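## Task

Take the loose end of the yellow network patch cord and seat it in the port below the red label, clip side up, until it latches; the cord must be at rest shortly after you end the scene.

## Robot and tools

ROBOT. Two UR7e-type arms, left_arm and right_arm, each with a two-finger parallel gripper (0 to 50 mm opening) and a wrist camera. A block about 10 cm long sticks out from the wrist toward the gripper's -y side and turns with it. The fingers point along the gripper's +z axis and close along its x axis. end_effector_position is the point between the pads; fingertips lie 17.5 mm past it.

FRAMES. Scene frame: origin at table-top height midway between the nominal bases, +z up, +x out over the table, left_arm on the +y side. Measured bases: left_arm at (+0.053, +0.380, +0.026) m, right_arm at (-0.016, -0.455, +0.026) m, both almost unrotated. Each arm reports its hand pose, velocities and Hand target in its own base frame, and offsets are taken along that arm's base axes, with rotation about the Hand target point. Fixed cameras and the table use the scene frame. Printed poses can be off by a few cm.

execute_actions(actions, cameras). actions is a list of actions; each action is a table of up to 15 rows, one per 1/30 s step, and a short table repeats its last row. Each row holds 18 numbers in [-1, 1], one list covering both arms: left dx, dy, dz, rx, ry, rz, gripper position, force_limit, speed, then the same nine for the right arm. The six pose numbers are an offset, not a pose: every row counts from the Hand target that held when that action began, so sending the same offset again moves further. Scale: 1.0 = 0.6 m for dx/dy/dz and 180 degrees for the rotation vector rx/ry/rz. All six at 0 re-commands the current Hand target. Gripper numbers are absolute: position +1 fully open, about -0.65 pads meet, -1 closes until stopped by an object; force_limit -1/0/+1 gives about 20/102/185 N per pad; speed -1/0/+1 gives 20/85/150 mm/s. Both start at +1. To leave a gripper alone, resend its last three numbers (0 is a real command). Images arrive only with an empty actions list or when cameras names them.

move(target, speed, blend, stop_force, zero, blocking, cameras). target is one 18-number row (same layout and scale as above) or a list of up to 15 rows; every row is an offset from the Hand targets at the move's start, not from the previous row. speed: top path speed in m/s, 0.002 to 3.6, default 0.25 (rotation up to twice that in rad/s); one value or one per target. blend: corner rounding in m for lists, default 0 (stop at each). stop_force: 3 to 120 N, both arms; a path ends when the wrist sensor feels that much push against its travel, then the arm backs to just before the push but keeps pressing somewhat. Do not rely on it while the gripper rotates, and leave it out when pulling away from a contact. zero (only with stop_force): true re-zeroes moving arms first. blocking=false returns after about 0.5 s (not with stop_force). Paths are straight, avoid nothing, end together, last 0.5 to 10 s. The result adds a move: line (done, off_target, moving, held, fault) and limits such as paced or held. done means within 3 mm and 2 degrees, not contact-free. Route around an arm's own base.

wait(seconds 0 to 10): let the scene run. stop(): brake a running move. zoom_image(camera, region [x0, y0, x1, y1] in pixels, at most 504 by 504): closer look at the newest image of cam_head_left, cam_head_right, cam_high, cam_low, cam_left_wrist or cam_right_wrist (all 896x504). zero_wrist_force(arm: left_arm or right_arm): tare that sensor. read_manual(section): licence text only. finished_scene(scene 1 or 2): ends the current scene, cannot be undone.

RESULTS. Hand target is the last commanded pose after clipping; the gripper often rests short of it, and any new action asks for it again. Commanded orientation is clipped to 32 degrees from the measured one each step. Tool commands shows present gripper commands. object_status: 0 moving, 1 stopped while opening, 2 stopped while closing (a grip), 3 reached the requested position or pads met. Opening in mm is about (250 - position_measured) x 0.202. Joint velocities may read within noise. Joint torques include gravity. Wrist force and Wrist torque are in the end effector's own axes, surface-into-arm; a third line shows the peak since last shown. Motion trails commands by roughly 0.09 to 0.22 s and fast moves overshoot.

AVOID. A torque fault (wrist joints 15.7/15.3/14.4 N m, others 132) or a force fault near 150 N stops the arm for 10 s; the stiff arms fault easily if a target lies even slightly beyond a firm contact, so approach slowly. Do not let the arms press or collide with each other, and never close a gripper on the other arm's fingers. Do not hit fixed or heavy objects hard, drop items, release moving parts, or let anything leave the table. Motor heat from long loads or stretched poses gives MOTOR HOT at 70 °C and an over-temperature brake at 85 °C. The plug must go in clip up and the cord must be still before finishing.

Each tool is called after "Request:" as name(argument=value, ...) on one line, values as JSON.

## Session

Request:
execute_actions(actions=[])

Scene clock: 0.00 s.
left_arm: end_effector_position=(+0.1297, -0.0995, +0.2569) position_measured=3 object_status=3 end_effector_quat_wxyz=(-0.018, +0.074, +0.955, +0.287) | right_arm: end_effector_position=(+0.1303, +0.1766, +0.1459) position_measured=3 object_status=3 end_effector_quat_wxyz=(+0.448, +0.735, -0.412, -0.299)
Joint positions: left_arm=[-1.594 -2.159 2.129 -0.956 -1.576 -3.01] | right_arm=[4.143 -1.723 -2.077 -1.991 2.047 3.305]
Joint velocities: within noise
Joint torques (N m): no reading
Wrist force (N): no reading
Wrist torque (N m): no reading
Wrist force, peak (N): no reading
Hand target: left_arm +0.1297, -0.0995, +0.2569; -0.018, +0.074, +0.955, +0.287 | right_arm +0.1303, +0.1766, +0.1459; +0.448, +0.735, -0.412, -0.299
Tool commands: left_gripper/position=+1.0 left_gripper/force_limit=+1.0 left_gripper/speed=+1.0 right_gripper/position=+1.0 right_gripper/force_limit=+1.0 right_gripper/speed=+1.0
camera_calibration:
cam_left_wrist: T_world_to_cam=[[-0.985725, 0.144945, 0.0856528, 0.12792], [0.154483, 0.57641, 0.802425, -0.155399], [0.0669366, 0.804203, -0.590573, 0.351932], [0, 0, 0, 1]] pos_world=[0.126544, -0.211993, 0.321581]
cam_right_wrist: T_world_to_cam=[[0.469177, -0.879908, -0.0750703, 0.115972], [-0.0324276, -0.102116, 0.994244, -0.10782], [-0.882509, -0.464042, -0.0764437, 0.338331], [0, 0, 0, 1]] pos_world=[0.240672, 0.248035, 0.141769]

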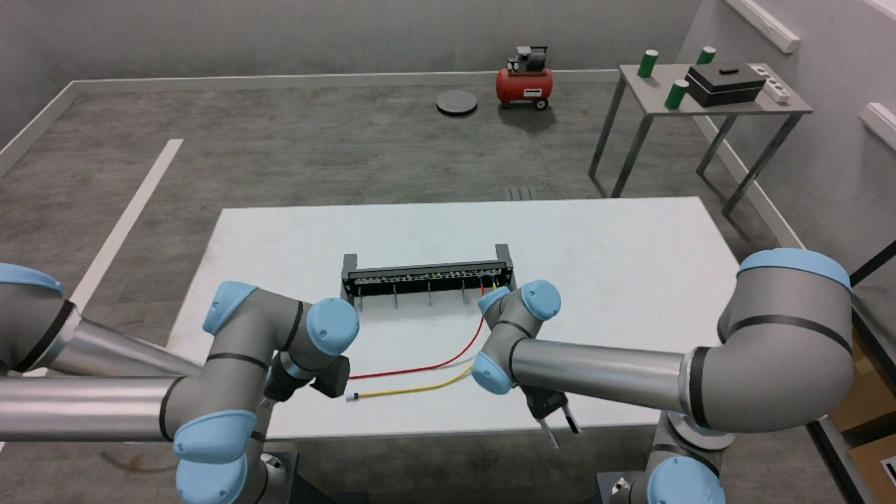

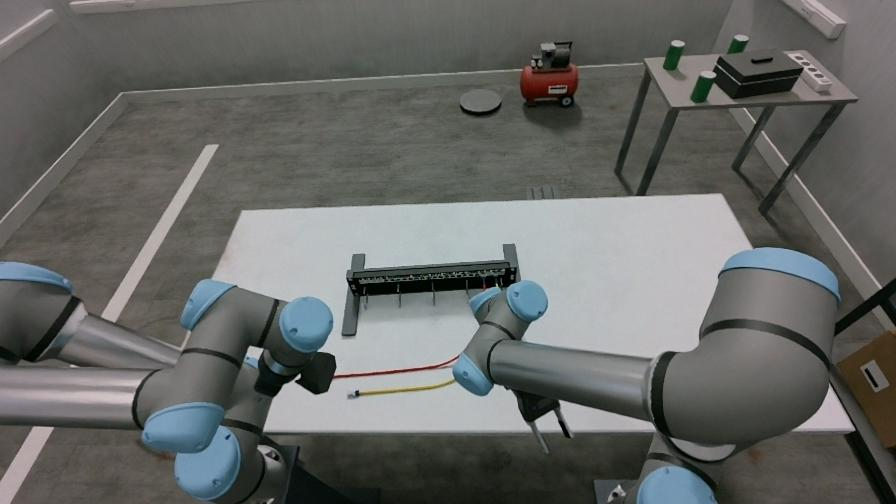

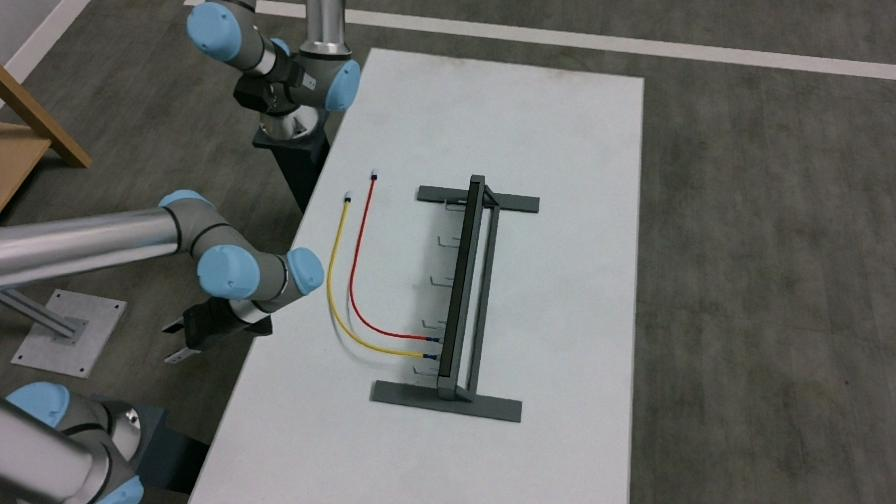

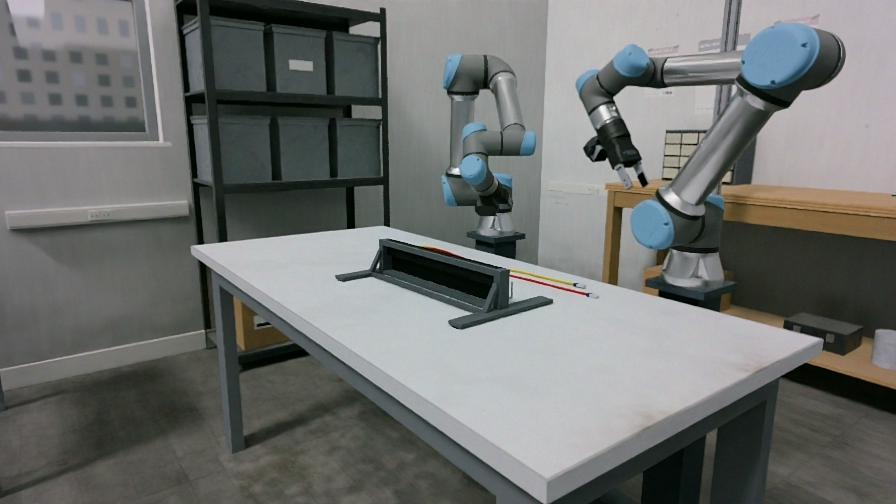

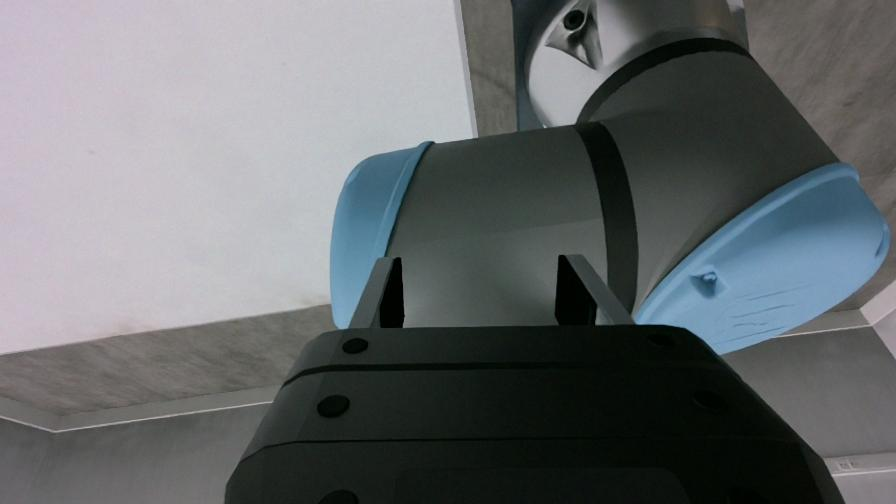

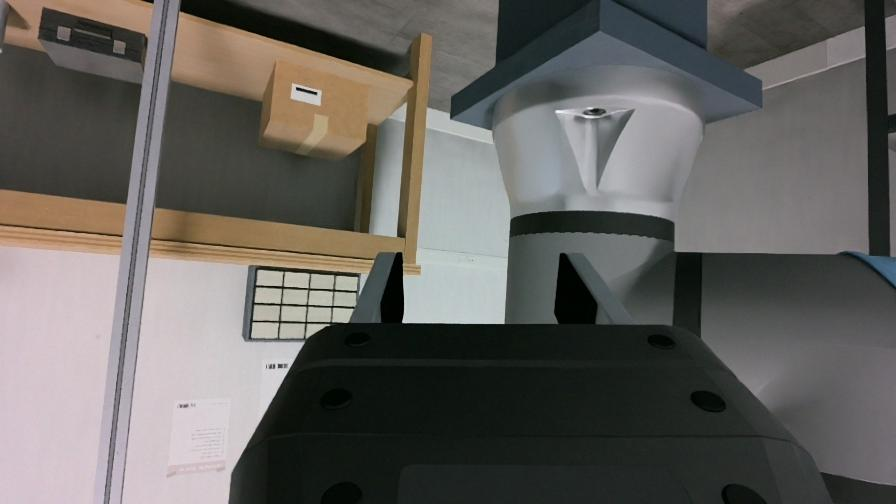

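Request:
zoom_image(camera="cam_head_left", region=[340, 375, 400, 410])

Request:
zoom_image(camera="cam_head_left", region=[340, 255, 520, 315])

Request:
zoom_image(camera="cam_high", region=[320, 160, 400, 240])

Request:
zoom_image(camera="cam_low", region=[550, 260, 620, 310])

Request:
zoom_image(camera="cam_head_right", region=[340, 250, 520, 310])

Scaled by 8.400 from the camera's 896x504 image, which has a finer 1280x720 frame.

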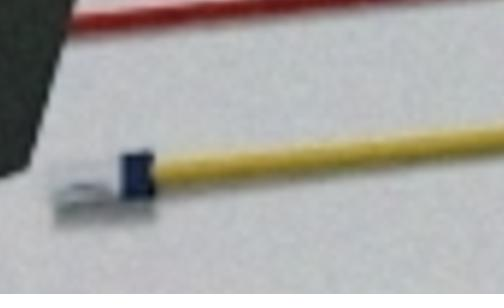

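Scaled by 2.800 from the camera's 896x504 image, which has a finer 1280x720 frame.

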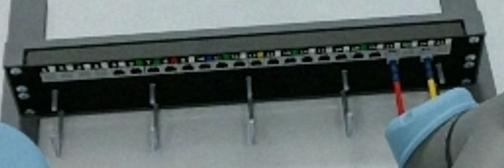

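Scaled by 6.300 from the camera's 896x504 image, which has a finer 1280x720 frame.

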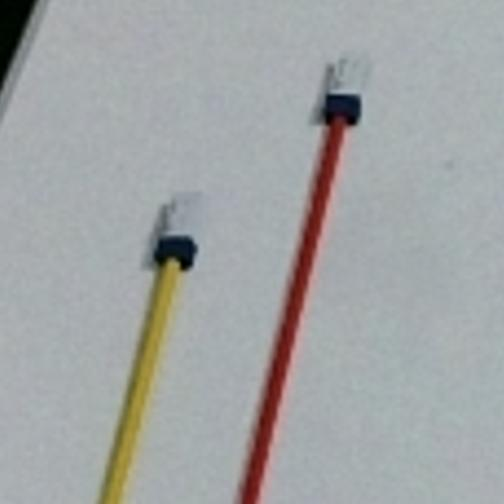

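Scaled by 7.200 from the camera's 896x504 image, which has a finer 1280x720 frame.

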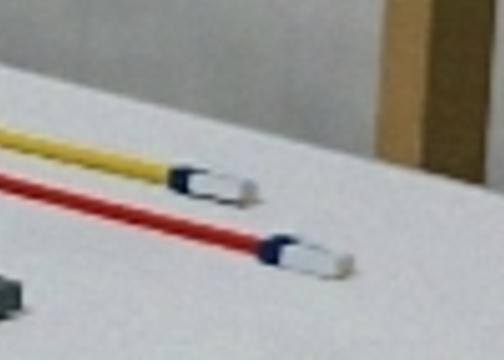

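Scaled by 2.800 from the camera's 896x504 image, which has a finer 1280x720 frame.

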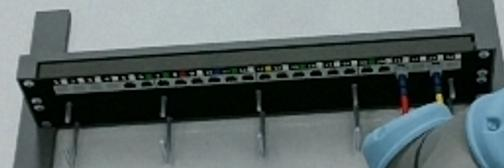

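Request:
move(target=[0.534,0.166,0.128,-0.1043,0.0793,-0.4465,1,1,1,0.283,0.372,0.223,0,0,0.611,1,1,1], speed=0.35)

Request:
move(target=[0,0,0,0,0,0,1,1,1,-0.04,0.31,-0.11,-0.118,0.3226,0.662,1,1,1], speed=0.4, cameras=["cam_right_wrist","cam_head_left","cam_left_wrist"])

Request:
zoom_image(camera="cam_right_wrist", region=[380, 100, 600, 320])

Scene clock: 26.57 s.
left_arm: end_effector_position=(+0.4501, +0.0001, +0.3337) position_measured=3 object_status=3 end_effector_quat_wxyz=(+0.073, +0.702, +0.705, +0.074) | right_arm: end_effector_position=(+0.3001, +0.3998, +0.2797) position_measured=3 object_status=3 end_effector_quat_wxyz=(+0.502, +0.759, +0.366, +0.196)
Joint positions: left_arm=[-0.344 -1.849 1.858 -1.776 -1.499 -0.342] | right_arm=[4.722 -1.865 -1.529 -2.297 0.852 2.647]
Joint torques (N m): left_arm=[12.1 -1.83 -31.42 -0.6 -2.21 2.73] | right_arm=[6.71 47.35 15.65 2.76 -3.2 -1.14]
Wrist force (N): left_arm=[0.2 0.1 -0.1] | right_arm=[-0.2 -0.7 0.0]
Wrist torque (N m): left_arm=[0.00 -0.10 0.11] | right_arm=[-0.11 0.02 0.07]
Wrist force, peak (N): left_arm=[3.1 2.2 -0.1] | right_arm=[-1.7 -0.1 -0.3]
Hand target: left_arm +0.4501, +0.0001, +0.3337; +0.073, +0.702, +0.705, +0.074 | right_arm +0.3001, +0.3998, +0.2797; +0.502, +0.759, +0.366, +0.196
Off the commanded pose: left_arm 0.000 m, 0 deg | right_arm 0.000 m, 0 deg.
move: done

Scene clock: 30.33 s.
left_arm: end_effector_position=(+0.4501, +0.0001, +0.3337) position_measured=3 object_status=3 end_effector_quat_wxyz=(+0.073, +0.702, +0.705, +0.074) | right_arm: end_effector_position=(+0.2761, +0.5858, +0.2137) position_measured=3 object_status=3 end_effector_quat_wxyz=(+0.000, +0.001, +0.991, +0.130)
Joint positions: left_arm=[-0.344 -1.849 1.858 -1.776 -1.499 -0.341] | right_arm=[4.452 -1.827 -1.665 -0.967 1.637 -0.25]
Joint torques (N m): left_arm=[10.58 -2.93 -31.21 -0.77 -2.09 2.75] | right_arm=[-7.49 30.12 33.3 0.46 2.15 -1.2]
Wrist force (N): left_arm=[0.0 0.0 -0.1] | right_arm=[0.3 -0.6 0.5]
Wrist torque (N m): left_arm=[-0.02 -0.07 0.11] | right_arm=[-0.37 0.03 -0.01]
Wrist force, peak (N): left_arm=[0.7 0.1 -0.3] | right_arm=[-2.1 -0.5 0.5]
Hand target: left_arm +0.4501, +0.0001, +0.3337; +0.073, +0.702, +0.705, +0.074 | right_arm +0.2761, +0.5858, +0.2137; +0.000, +0.001, +0.991, +0.130
Off the commanded pose: left_arm 0.000 m, 0 deg | right_arm 0.000 m, 0 deg.
move: done
camera_calibration:
cam_left_wrist: T_world_to_cam=[[0.0128663, 0.999908, 0.00424324, 0.000260005], [0.843649, -0.0131333, 0.536734, -0.545417], [0.536741, -0.00332596, -0.843741, 0.16884], [0, 0, 0, 1]] pos_world=[0.369514, -0.00686156, 0.4352]
cam_right_wrist: T_world_to_cam=[[-0.999869, 0.00743186, -0.0144045, 0.285592], [-0.00229981, 0.814651, 0.579948, -0.58552], [0.0160447, 0.579904, -0.814526, -0.0398153], [0, 0, 0, 1]] pos_world=[0.284847, 0.49796, 0.311254]
Images, in order (width x height): cam_head_left 896x504, cam_left_wrist 896x504, cam_right_wrist 896x504.

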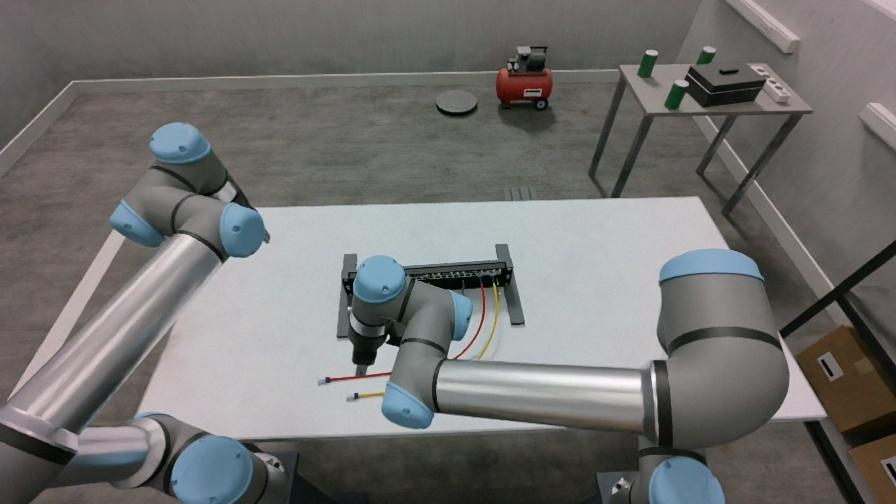

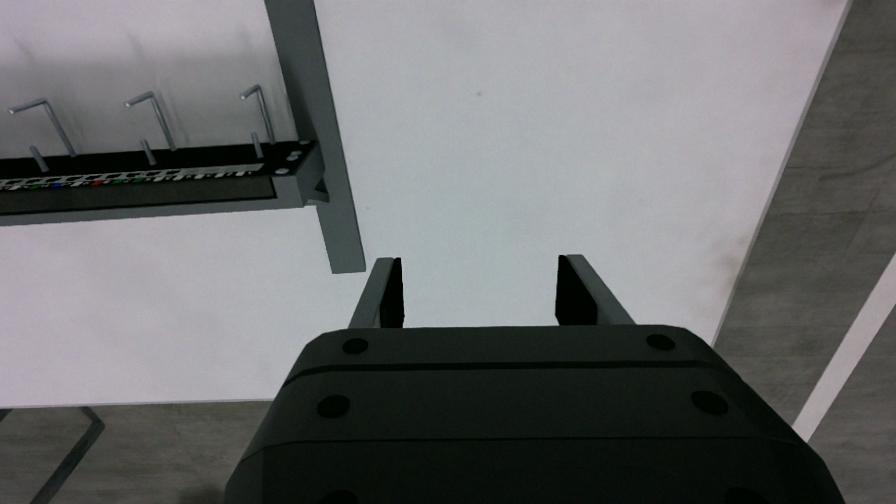

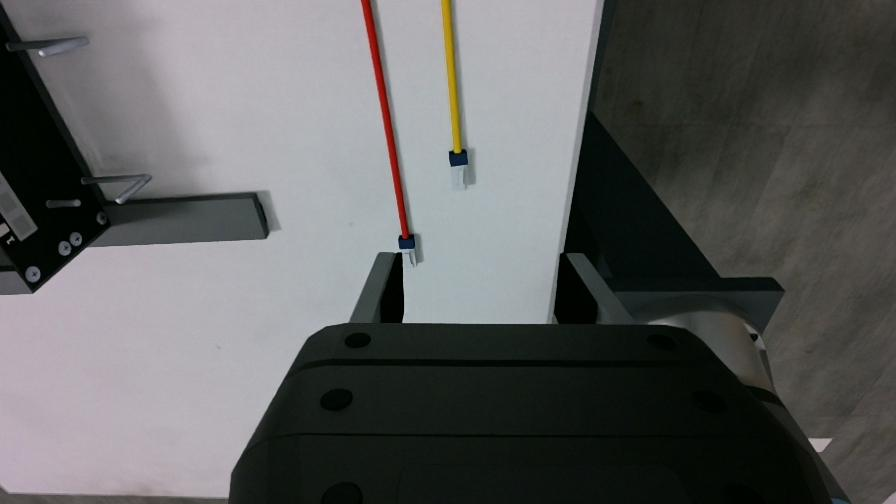

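Scaled by 2.291 from the camera's 896x504 image, which has a finer 1280x720 frame.

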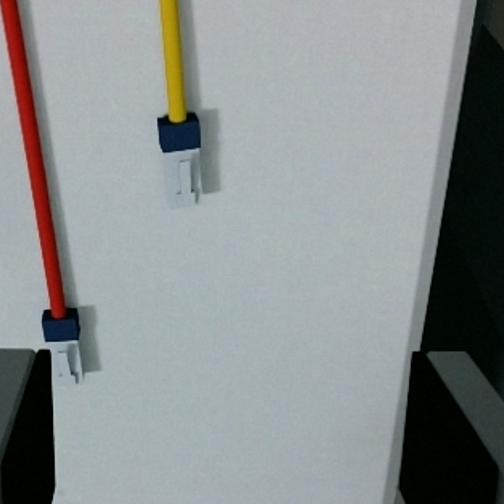

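Request:
move(target=[0,0,0,0,0,0,1,1,1,0.09,-0.61,0.194,0.259,0.3544,-0.4887,1,1,1], speed=0.4)

Request:
move(target=[-0.388,-0.318,-0.356,0,0,0.5217,0.3,-0.4,-0.5,0,0,0,0,0,0,1,1,1], speed=0.35, cameras=["all"])

Request:
zoom_image(camera="cam_left_wrist", region=[380, 100, 560, 320])

Request:
zoom_image(camera="cam_low", region=[540, 220, 640, 310])

Scene clock: 54.53 s.
left_arm: end_effector_position=(+0.4501, +0.0001, +0.3337) position_measured=3 object_status=3 end_effector_quat_wxyz=(+0.073, +0.702, +0.705, +0.074) | right_arm: end_effector_position=(+0.3301, +0.2199, +0.3301) position_measured=3 object_status=3 end_effector_quat_wxyz=(-0.376, +0.694, +0.464, +0.402)
Joint positions: left_arm=[-0.344 -1.849 1.858 -1.776 -1.499 -0.341] | right_arm=[3.601 -1.229 -2.489 -0.017 2.36 1.286]
Joint torques (N m): left_arm=[10.26 -1.88 -30.59 -0.75 -2.02 2.69] | right_arm=[-6.33 16.32 17.02 6.76 3.36 1.65]
Wrist force (N): left_arm=[0.4 0.2 -0.3] | right_arm=[-0.1 0.6 -0.3]
Wrist torque (N m): left_arm=[0.01 -0.14 0.10] | right_arm=[-0.30 -0.41 -0.26]
Wrist force, peak (N): left_arm=[0.6 0.4 -0.4] | right_arm=[-0.3 0.9 -1.2]
Hand target: left_arm +0.4501, +0.0001, +0.3337; +0.073, +0.702, +0.705, +0.074 | right_arm +0.3301, +0.2198, +0.3301; -0.376, +0.694, +0.464, +0.402
Off the commanded pose: left_arm 0.000 m, 0 deg | right_arm 0.000 m, 0 deg.
move: done

Scene clock: 57.77 s.
left_arm: end_effector_position=(+0.2174, -0.1907, +0.1201) position_measured=107 object_status=3 end_effector_quat_wxyz=(-0.004, -0.036, +0.994, +0.104) | right_arm: end_effector_position=(+0.3301, +0.2198, +0.3301) position_measured=3 object_status=3 end_effector_quat_wxyz=(-0.376, +0.694, +0.464, +0.402)
Joint positions: left_arm=[-1.25 -1.935 2.372 -1.805 -1.521 -2.898] | right_arm=[3.601 -1.229 -2.489 -0.017 2.36 1.287]
Joint torques (N m): left_arm=[-10.72 4.7 -14.67 -4.76 1.87 -2.39] | right_arm=[-7.06 12.75 15.83 6.78 3.26 1.65]
Wrist force (N): left_arm=[0.0 -0.1 -0.1] | right_arm=[-0.1 0.5 -0.2]
Wrist torque (N m): left_arm=[-0.06 -0.09 0.17] | right_arm=[-0.32 -0.41 -0.25]
Wrist force, peak (N): left_arm=[1.2 0.8 -0.8] | right_arm=[-0.2 0.8 -0.6]
Hand target: left_arm +0.2173, -0.1907, +0.1201; -0.004, -0.036, +0.994, +0.104 | right_arm +0.3301, +0.2198, +0.3301; -0.376, +0.694, +0.464, +0.402
Off the commanded pose: left_arm 0.000 m, 0 deg | right_arm 0.000 m, 0 deg.
move: done
camera_calibration:
cam_left_wrist: T_world_to_cam=[[-0.998476, -0.0550153, 0.00436745, 0.213612], [-0.0440808, 0.84263, 0.536685, 0.119241], [-0.0332061, 0.535675, -0.843771, 0.33958], [0, 0, 0, 1]] pos_world=[0.229819, -0.270629, 0.2216]
cam_right_wrist: T_world_to_cam=[[0.25034, 0.355048, 0.900706, -0.447219], [0.814923, -0.579566, 0.00196078, -0.127285], [0.522714, 0.733515, -0.434426, -0.0602114], [0, 0, 0, 1]] pos_world=[0.247157, 0.129181, 0.376905]

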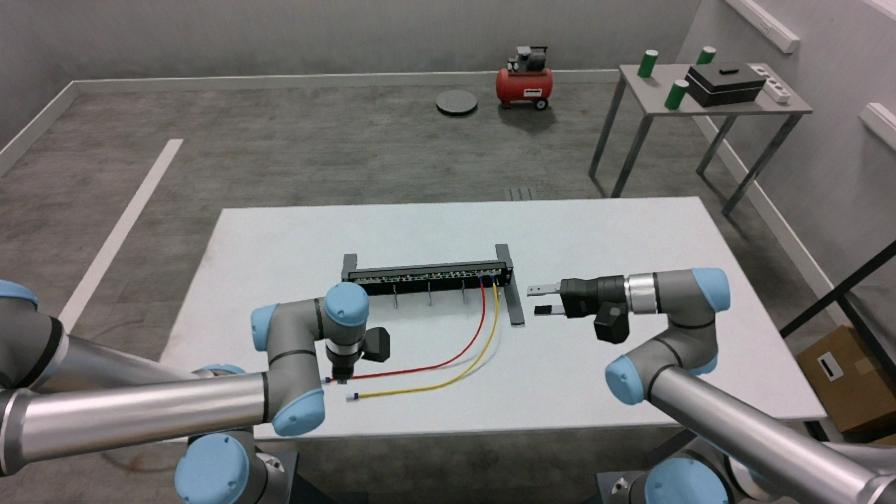

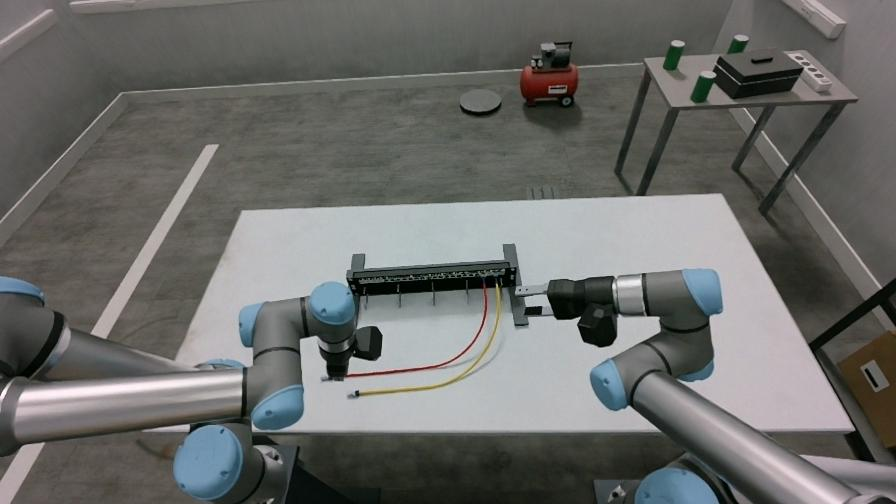

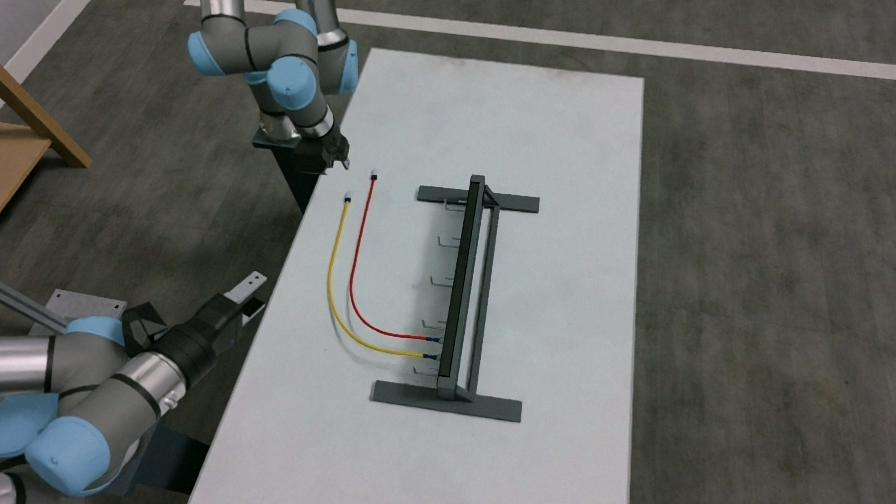

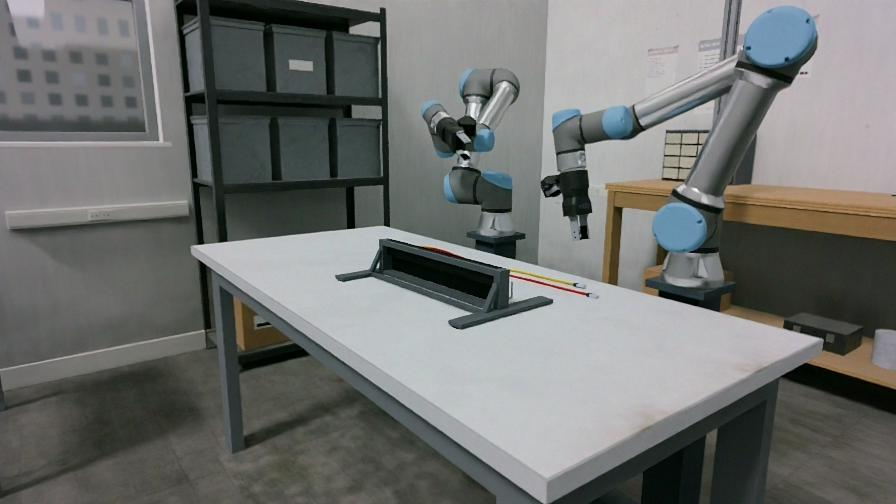

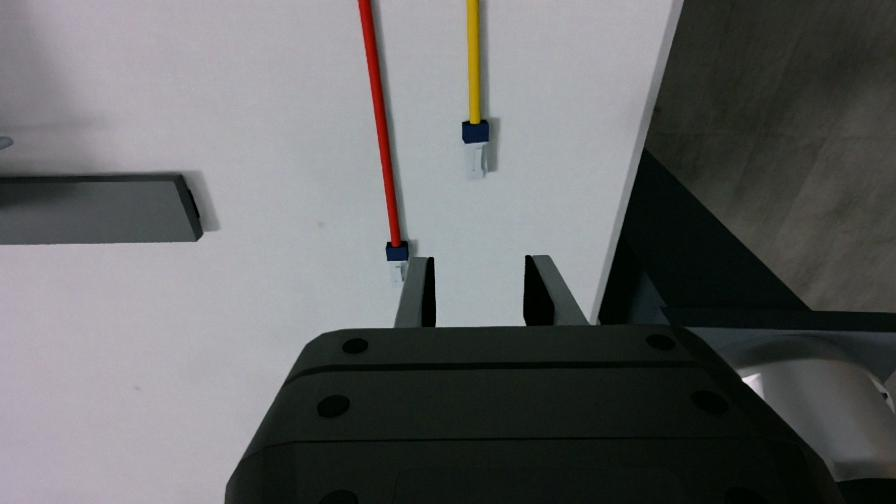

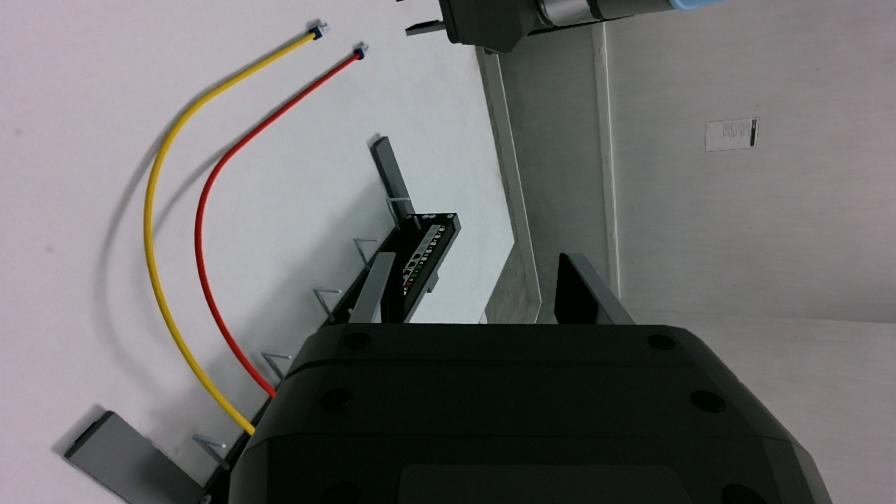

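Scaled by 2.291 from the camera's 896x504 image, which has a finer 1280x720 frame.

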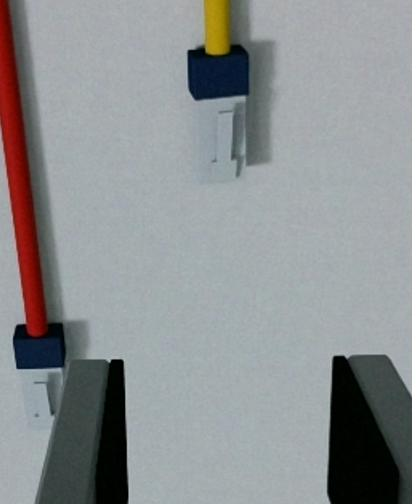

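Scaled by 5.040 from the camera's 896x504 image, which has a finer 1280x720 frame.

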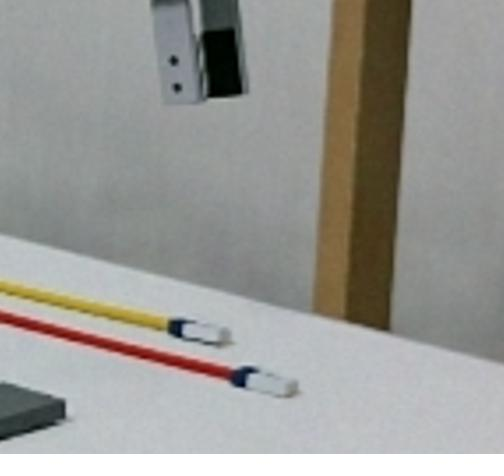

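Request:
move(target=[-0.0162,-0.0163,-0.13,0.0043,-0.061,0,-0.03,-0.4,-0.5,0,0,0,0,0,0,1,1,1], speed=0.12, cameras=["cam_left_wrist"])

Request:
zoom_image(camera="cam_left_wrist", region=[380, 150, 560, 330])

Scene clock: 80.83 s.
left_arm: end_effector_position=(+0.2076, -0.2005, +0.0422) position_measured=157 object_status=3 end_effector_quat_wxyz=(+0.091, -0.046, +0.989, +0.107) | right_arm: end_effector_position=(+0.3301, +0.2198, +0.3301) position_measured=3 object_status=3 end_effector_quat_wxyz=(-0.376, +0.694, +0.464, +0.402)
Joint positions: left_arm=[-1.457 -1.85 2.574 -2.09 -1.375 -3.141] | right_arm=[3.601 -1.229 -2.489 -0.017 2.36 1.287]
Joint torques (N m): left_arm=[-10.91 4.71 -11.37 -5.03 2.88 -2.47] | right_arm=[-6.78 7.6 16.15 6.72 3.26 1.68]
Wrist force (N): left_arm=[-0.3 -0.2 0.2] | right_arm=[-0.2 0.7 -0.3]
Wrist torque (N m): left_arm=[-0.09 -0.01 0.18] | right_arm=[-0.29 -0.41 -0.25]
Wrist force, peak (N): left_arm=[1.1 -0.3 -1.0] | right_arm=[-0.5 0.8 -0.4]
Hand target: left_arm +0.2076, -0.2005, +0.0421; +0.091, -0.046, +0.989, +0.107 | right_arm +0.3301, +0.2198, +0.3301; -0.376, +0.694, +0.464, +0.402
Off the commanded pose: left_arm 0.000 m, 0 deg | right_arm 0.000 m, 0 deg.
move: done
camera_calibration:
cam_left_wrist: T_world_to_cam=[[-0.980956, -0.0540297, -0.186564, 0.208224], [-0.146763, 0.835352, 0.529761, 0.189065], [0.127224, 0.547053, -0.827374, 0.247006], [0, 0, 0, 1]] pos_world=[0.200581, -0.281811, 0.143055]
Images, in order (width x height): cam_left_wrist 896x504.

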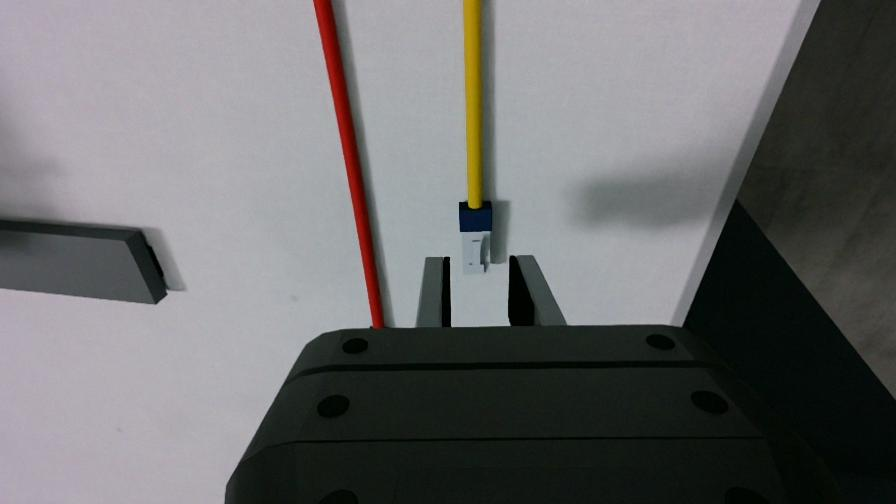

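Scaled by 2.800 from the camera's 896x504 image, which has a finer 1280x720 frame.

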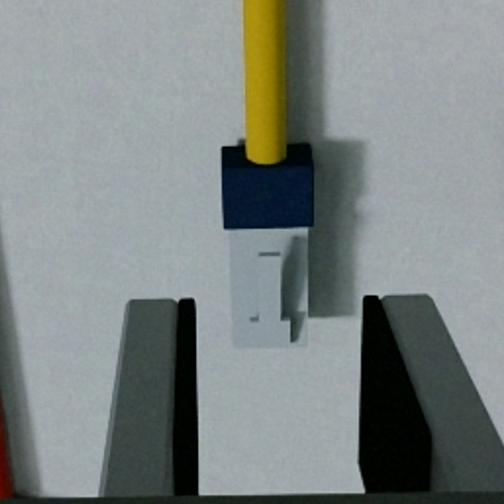

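Request:
move(target=[0.011,0.0057,-0.077,0,0,0,-0.03,-0.4,-0.5,0,0,0,0,0,0,1,1,1], speed=0.02, stop_force=4, cameras=["cam_left_wrist","cam_low"])

Request:
zoom_image(camera="cam_left_wrist", region=[380, 150, 560, 330])

Request:
zoom_image(camera="cam_low", region=[540, 250, 620, 310])

Scene clock: 93.83 s.
left_arm: end_effector_position=(+0.2141, -0.1971, -0.0032) position_measured=157 object_status=3 end_effector_quat_wxyz=(+0.091, -0.046, +0.989, +0.107) | right_arm: end_effector_position=(+0.3301, +0.2198, +0.3301) position_measured=3 object_status=3 end_effector_quat_wxyz=(-0.376, +0.694, +0.464, +0.402)
Joint positions: left_arm=[-1.433 -1.691 2.641 -2.321 -1.37 -3.116] | right_arm=[3.601 -1.229 -2.489 -0.017 2.36 1.287]
Joint torques (N m): left_arm=[-8.91 -22.66 -19.74 0.06 1.35 -2.16] | right_arm=[-5.95 0.37 15.62 6.72 3.08 1.62]
Wrist force (N): left_arm=[0.5 1.4 -7.6] | right_arm=[-0.3 0.4 -0.2]
Wrist torque (N m): left_arm=[-0.03 0.17 0.12] | right_arm=[-0.33 -0.38 -0.25]
Wrist force, peak (N): left_arm=[-0.6 15.6 -28.9] | right_arm=[-0.3 0.9 -0.4]
Hand target: left_arm +0.2141, -0.1971, -0.0032; +0.091, -0.046, +0.989, +0.107 (not the last commanded pose) | right_arm +0.3301, +0.2198, +0.3301; -0.376, +0.694, +0.464, +0.402
Off the commanded pose: left_arm 0.001 m, 0 deg | right_arm 0.000 m, 0 deg.
move: contact (left_arm)
camera_calibration:
cam_left_wrist: T_world_to_cam=[[-0.980913, -0.0539988, -0.186797, 0.206356], [-0.146868, 0.835334, 0.529761, 0.211193], [0.127431, 0.547084, -0.827321, 0.2068], [0, 0, 0, 1]] pos_world=[0.207082, -0.278411, 0.0977543]
Images, in order (width x height): cam_low 896x504, cam_left_wrist 896x504.

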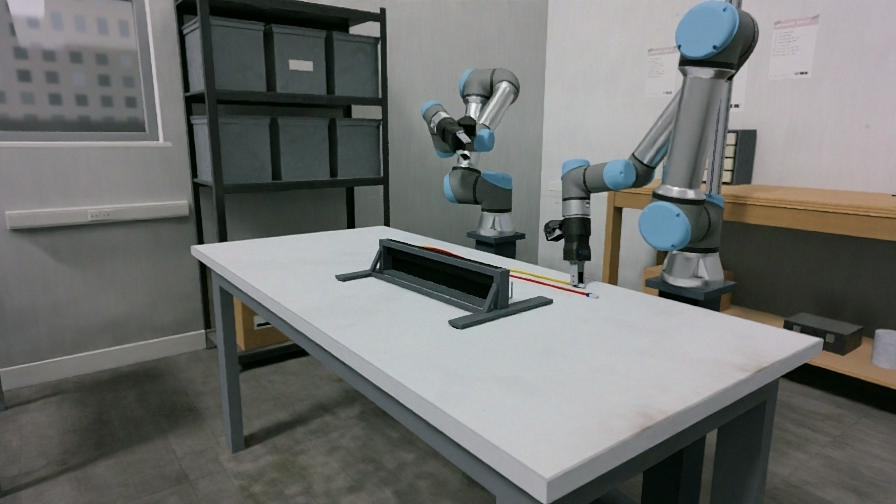

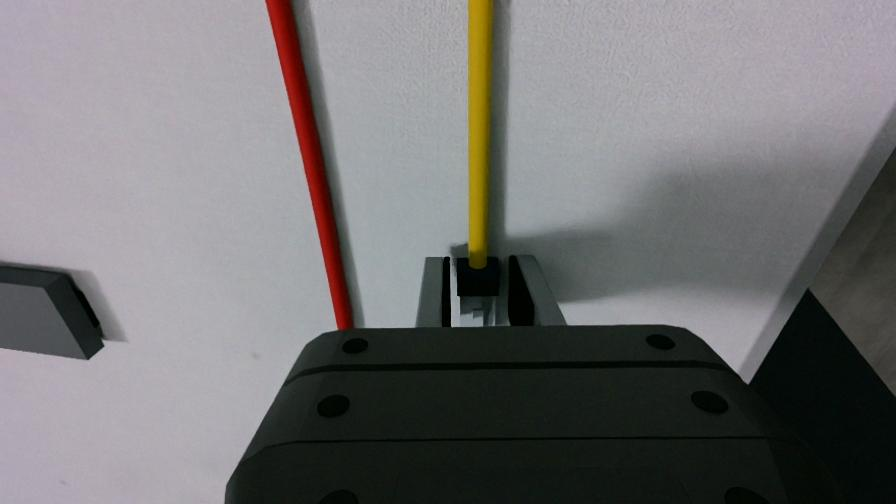

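Scaled by 2.800 from the camera's 896x504 image, which has a finer 1280x720 frame.

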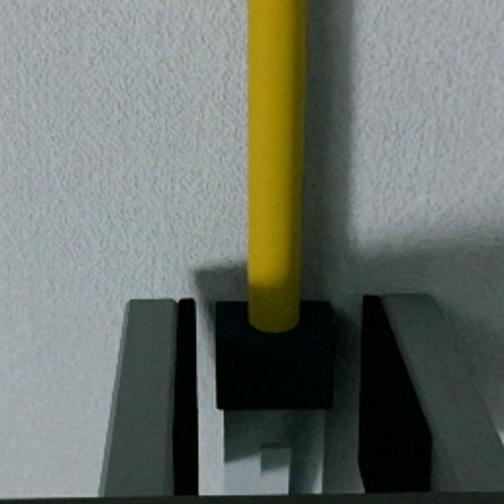

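Scaled by 6.300 from the camera's 896x504 image, which has a finer 1280x720 frame.

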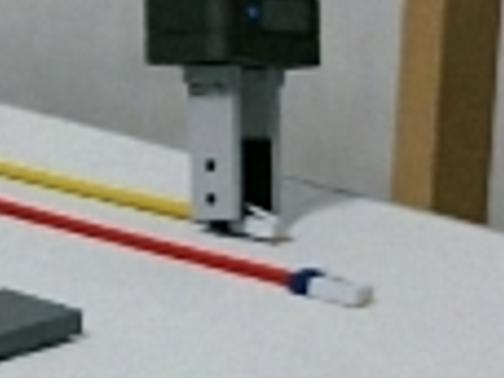

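Request:
move(target=[0.0008,-0.0067,0.0018,0,0,0,-0.03,-0.4,-0.5,0,0,0,0,0,0,1,1,1], speed=0.02)

Request:
move(target=[0,0,0,0,0,0,-1,-0.4,-1,0,0,0,0,0,0,1,1,1], cameras=["cam_left_wrist"])

Request:
zoom_image(camera="cam_left_wrist", region=[380, 150, 560, 330])

Request:
move(target=[0,0,0.2,0,0,0,-1,-0.4,-1,0,0,0,0,0,0,1,1,1], speed=0.1, cameras=["cam_left_wrist","cam_low"])

Request:
zoom_image(camera="cam_left_wrist", region=[380, 150, 560, 330])

Request:
zoom_image(camera="cam_low", region=[530, 180, 630, 290])

Scene clock: 101.30 s.
left_arm: end_effector_position=(+0.2145, -0.2010, -0.0022) position_measured=157 object_status=3 end_effector_quat_wxyz=(+0.091, -0.046, +0.989, +0.107) | right_arm: end_effector_position=(+0.3301, +0.2198, +0.3301) position_measured=3 object_status=3 end_effector_quat_wxyz=(-0.376, +0.694, +0.464, +0.402)
Joint positions: left_arm=[-1.433 -1.684 2.631 -2.318 -1.37 -3.116] | right_arm=[3.601 -1.229 -2.489 -0.017 2.36 1.287]
Joint torques (N m): left_arm=[-9.93 1.1 -20.04 -0.12 -1.2 -2.12] | right_arm=[-6.11 0.43 16.01 6.71 3.13 1.61]
Wrist force (N): left_arm=[-0.3 -0.5 0.0] | right_arm=[-0.3 0.6 -0.3]
Wrist torque (N m): left_arm=[-0.14 -0.01 0.09] | right_arm=[-0.30 -0.39 -0.25]
Wrist force, peak (N): left_arm=[0.9 1.6 -7.6] | right_arm=[-0.5 0.9 0.0]
Hand target: left_arm +0.2145, -0.2011, -0.0021; +0.091, -0.046, +0.989, +0.107 | right_arm +0.3301, +0.2198, +0.3301; -0.376, +0.694, +0.464, +0.402
Off the commanded pose: left_arm 0.000 m, 0 deg | right_arm 0.000 m, 0 deg.
move: done

Scene clock: 101.97 s.
left_arm: end_effector_position=(+0.2145, -0.2011, -0.0021) position_measured=201 object_status=2 end_effector_quat_wxyz=(+0.091, -0.046, +0.989, +0.107) | right_arm: end_effector_position=(+0.3301, +0.2198, +0.3301) position_measured=3 object_status=3 end_effector_quat_wxyz=(-0.376, +0.694, +0.464, +0.402)
Joint positions: left_arm=[-1.433 -1.684 2.63 -2.318 -1.37 -3.116] | right_arm=[3.601 -1.229 -2.489 -0.017 2.36 1.287]
Joint torques (N m): left_arm=[-10.57 0.66 -20.53 -0.21 -1.36 -2.1] | right_arm=[-6.08 0.05 15.82 6.69 3.07 1.58]
Wrist force (N): left_arm=[0.0 0.0 -0.3] | right_arm=[-0.1 0.6 -0.3]
Wrist torque (N m): left_arm=[-0.07 -0.06 0.08] | right_arm=[-0.30 -0.42 -0.25]
Wrist force, peak (N): left_arm=[-0.2 -0.6 -0.5] | right_arm=[0.0 0.8 -0.6]
Hand target: left_arm +0.2145, -0.2011, -0.0021; +0.091, -0.046, +0.989, +0.107 | right_arm +0.3301, +0.2198, +0.3301; -0.376, +0.694, +0.464, +0.402
Off the commanded pose: left_arm 0.000 m, 0 deg | right_arm 0.000 m, 0 deg.
move: done
camera_calibration:
cam_left_wrist: T_world_to_cam=[[-0.980913, -0.0539988, -0.186797, 0.206719], [-0.146868, 0.835334, 0.529761, 0.214064], [0.127431, 0.547084, -0.827321, 0.209764], [0, 0, 0, 1]] pos_world=[0.207482, -0.282411, 0.0987543]
Images, in order (width x height): cam_left_wrist 896x504.

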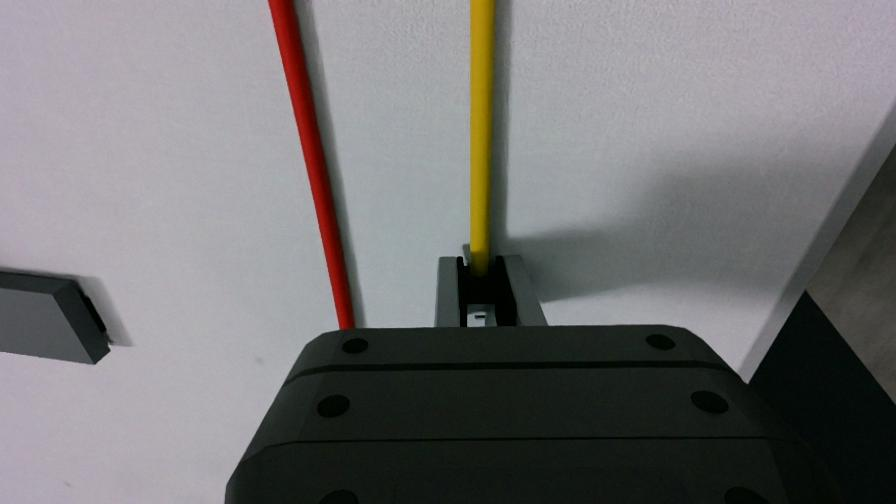

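Scaled by 2.800 from the camera's 896x504 image, which has a finer 1280x720 frame.

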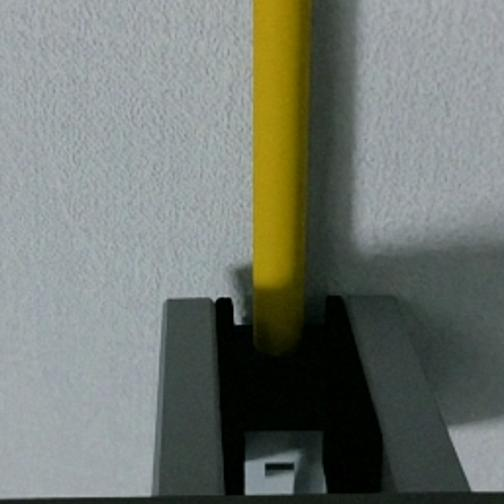

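Scene clock: 103.87 s.
left_arm: end_effector_position=(+0.2146, -0.2011, +0.1178) position_measured=201 object_status=2 end_effector_quat_wxyz=(+0.091, -0.046, +0.989, +0.107) | right_arm: end_effector_position=(+0.3301, +0.2198, +0.3301) position_measured=3 object_status=3 end_effector_quat_wxyz=(-0.376, +0.694, +0.464, +0.402)
Joint positions: left_arm=[-1.433 -1.996 2.425 -1.801 -1.37 -3.116] | right_arm=[3.601 -1.229 -2.489 -0.017 2.36 1.287]
Joint torques (N m): left_arm=[-10.95 -17.5 -27.19 -0.17 -1.41 -2.15] | right_arm=[-6.01 0.37 15.66 6.72 3.11 1.6]
Wrist force (N): left_arm=[-0.3 -0.7 0.0] | right_arm=[-0.3 0.9 -0.1]
Wrist torque (N m): left_arm=[-0.17 -0.01 0.09] | right_arm=[-0.26 -0.38 -0.26]
Wrist force, peak (N): left_arm=[-0.5 -0.2 -0.8] | right_arm=[-0.2 0.9 -0.4]
Hand target: left_arm +0.2145, -0.2011, +0.1179; +0.091, -0.046, +0.989, +0.107 | right_arm +0.3301, +0.2198, +0.3301; -0.376, +0.694, +0.464, +0.402
Off the commanded pose: left_arm 0.000 m, 0 deg | right_arm 0.000 m, 0 deg.
move: done
camera_calibration:
cam_left_wrist: T_world_to_cam=[[-0.980914, -0.0539945, -0.186794, 0.229209], [-0.146863, 0.835335, 0.529762, 0.150642], [0.127431, 0.547084, -0.827321, 0.309002], [0, 0, 0, 1]] pos_world=[0.207582, -0.282511, 0.218654]
Images, in order (width x height): cam_low 896x504, cam_left_wrist 896x504.

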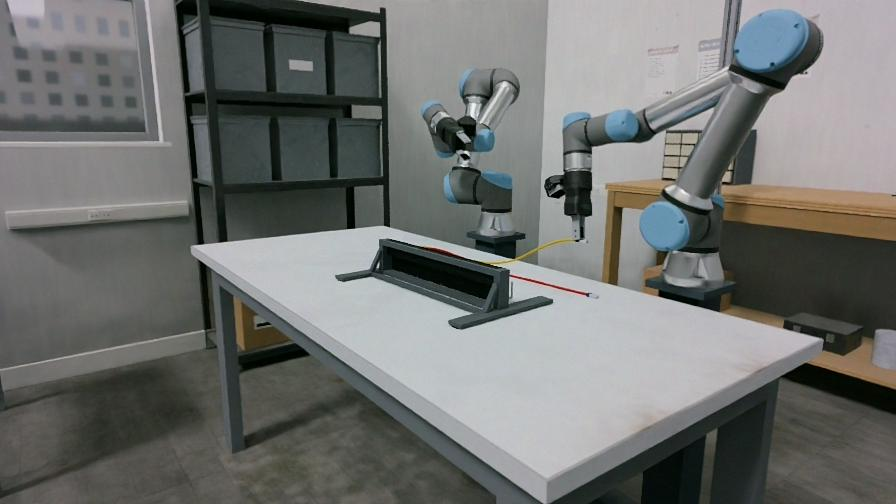

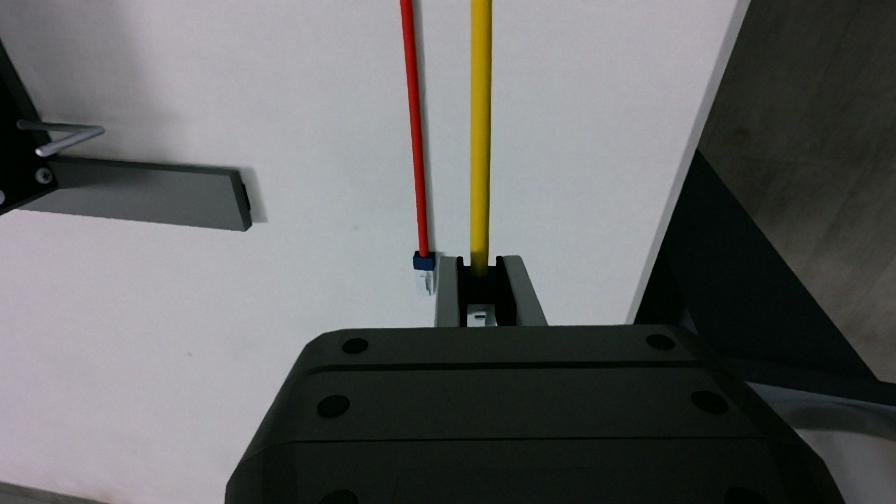

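Scaled by 2.800 from the camera's 896x504 image, which has a finer 1280x720 frame.

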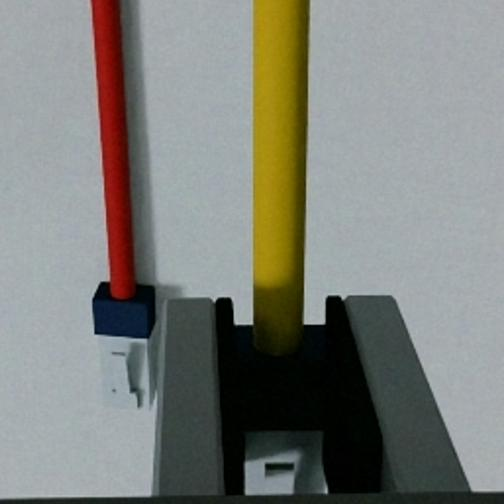

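Scaled by 4.582 from the camera's 896x504 image, which has a finer 1280x720 frame.

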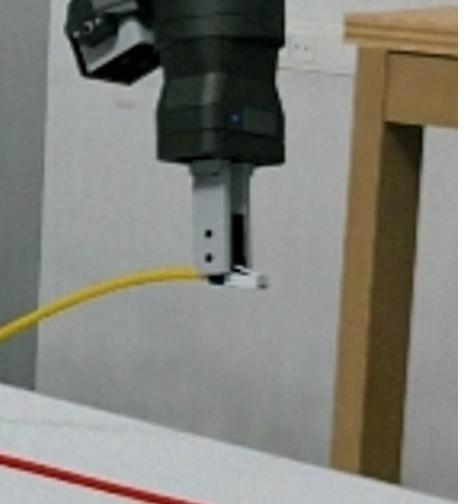

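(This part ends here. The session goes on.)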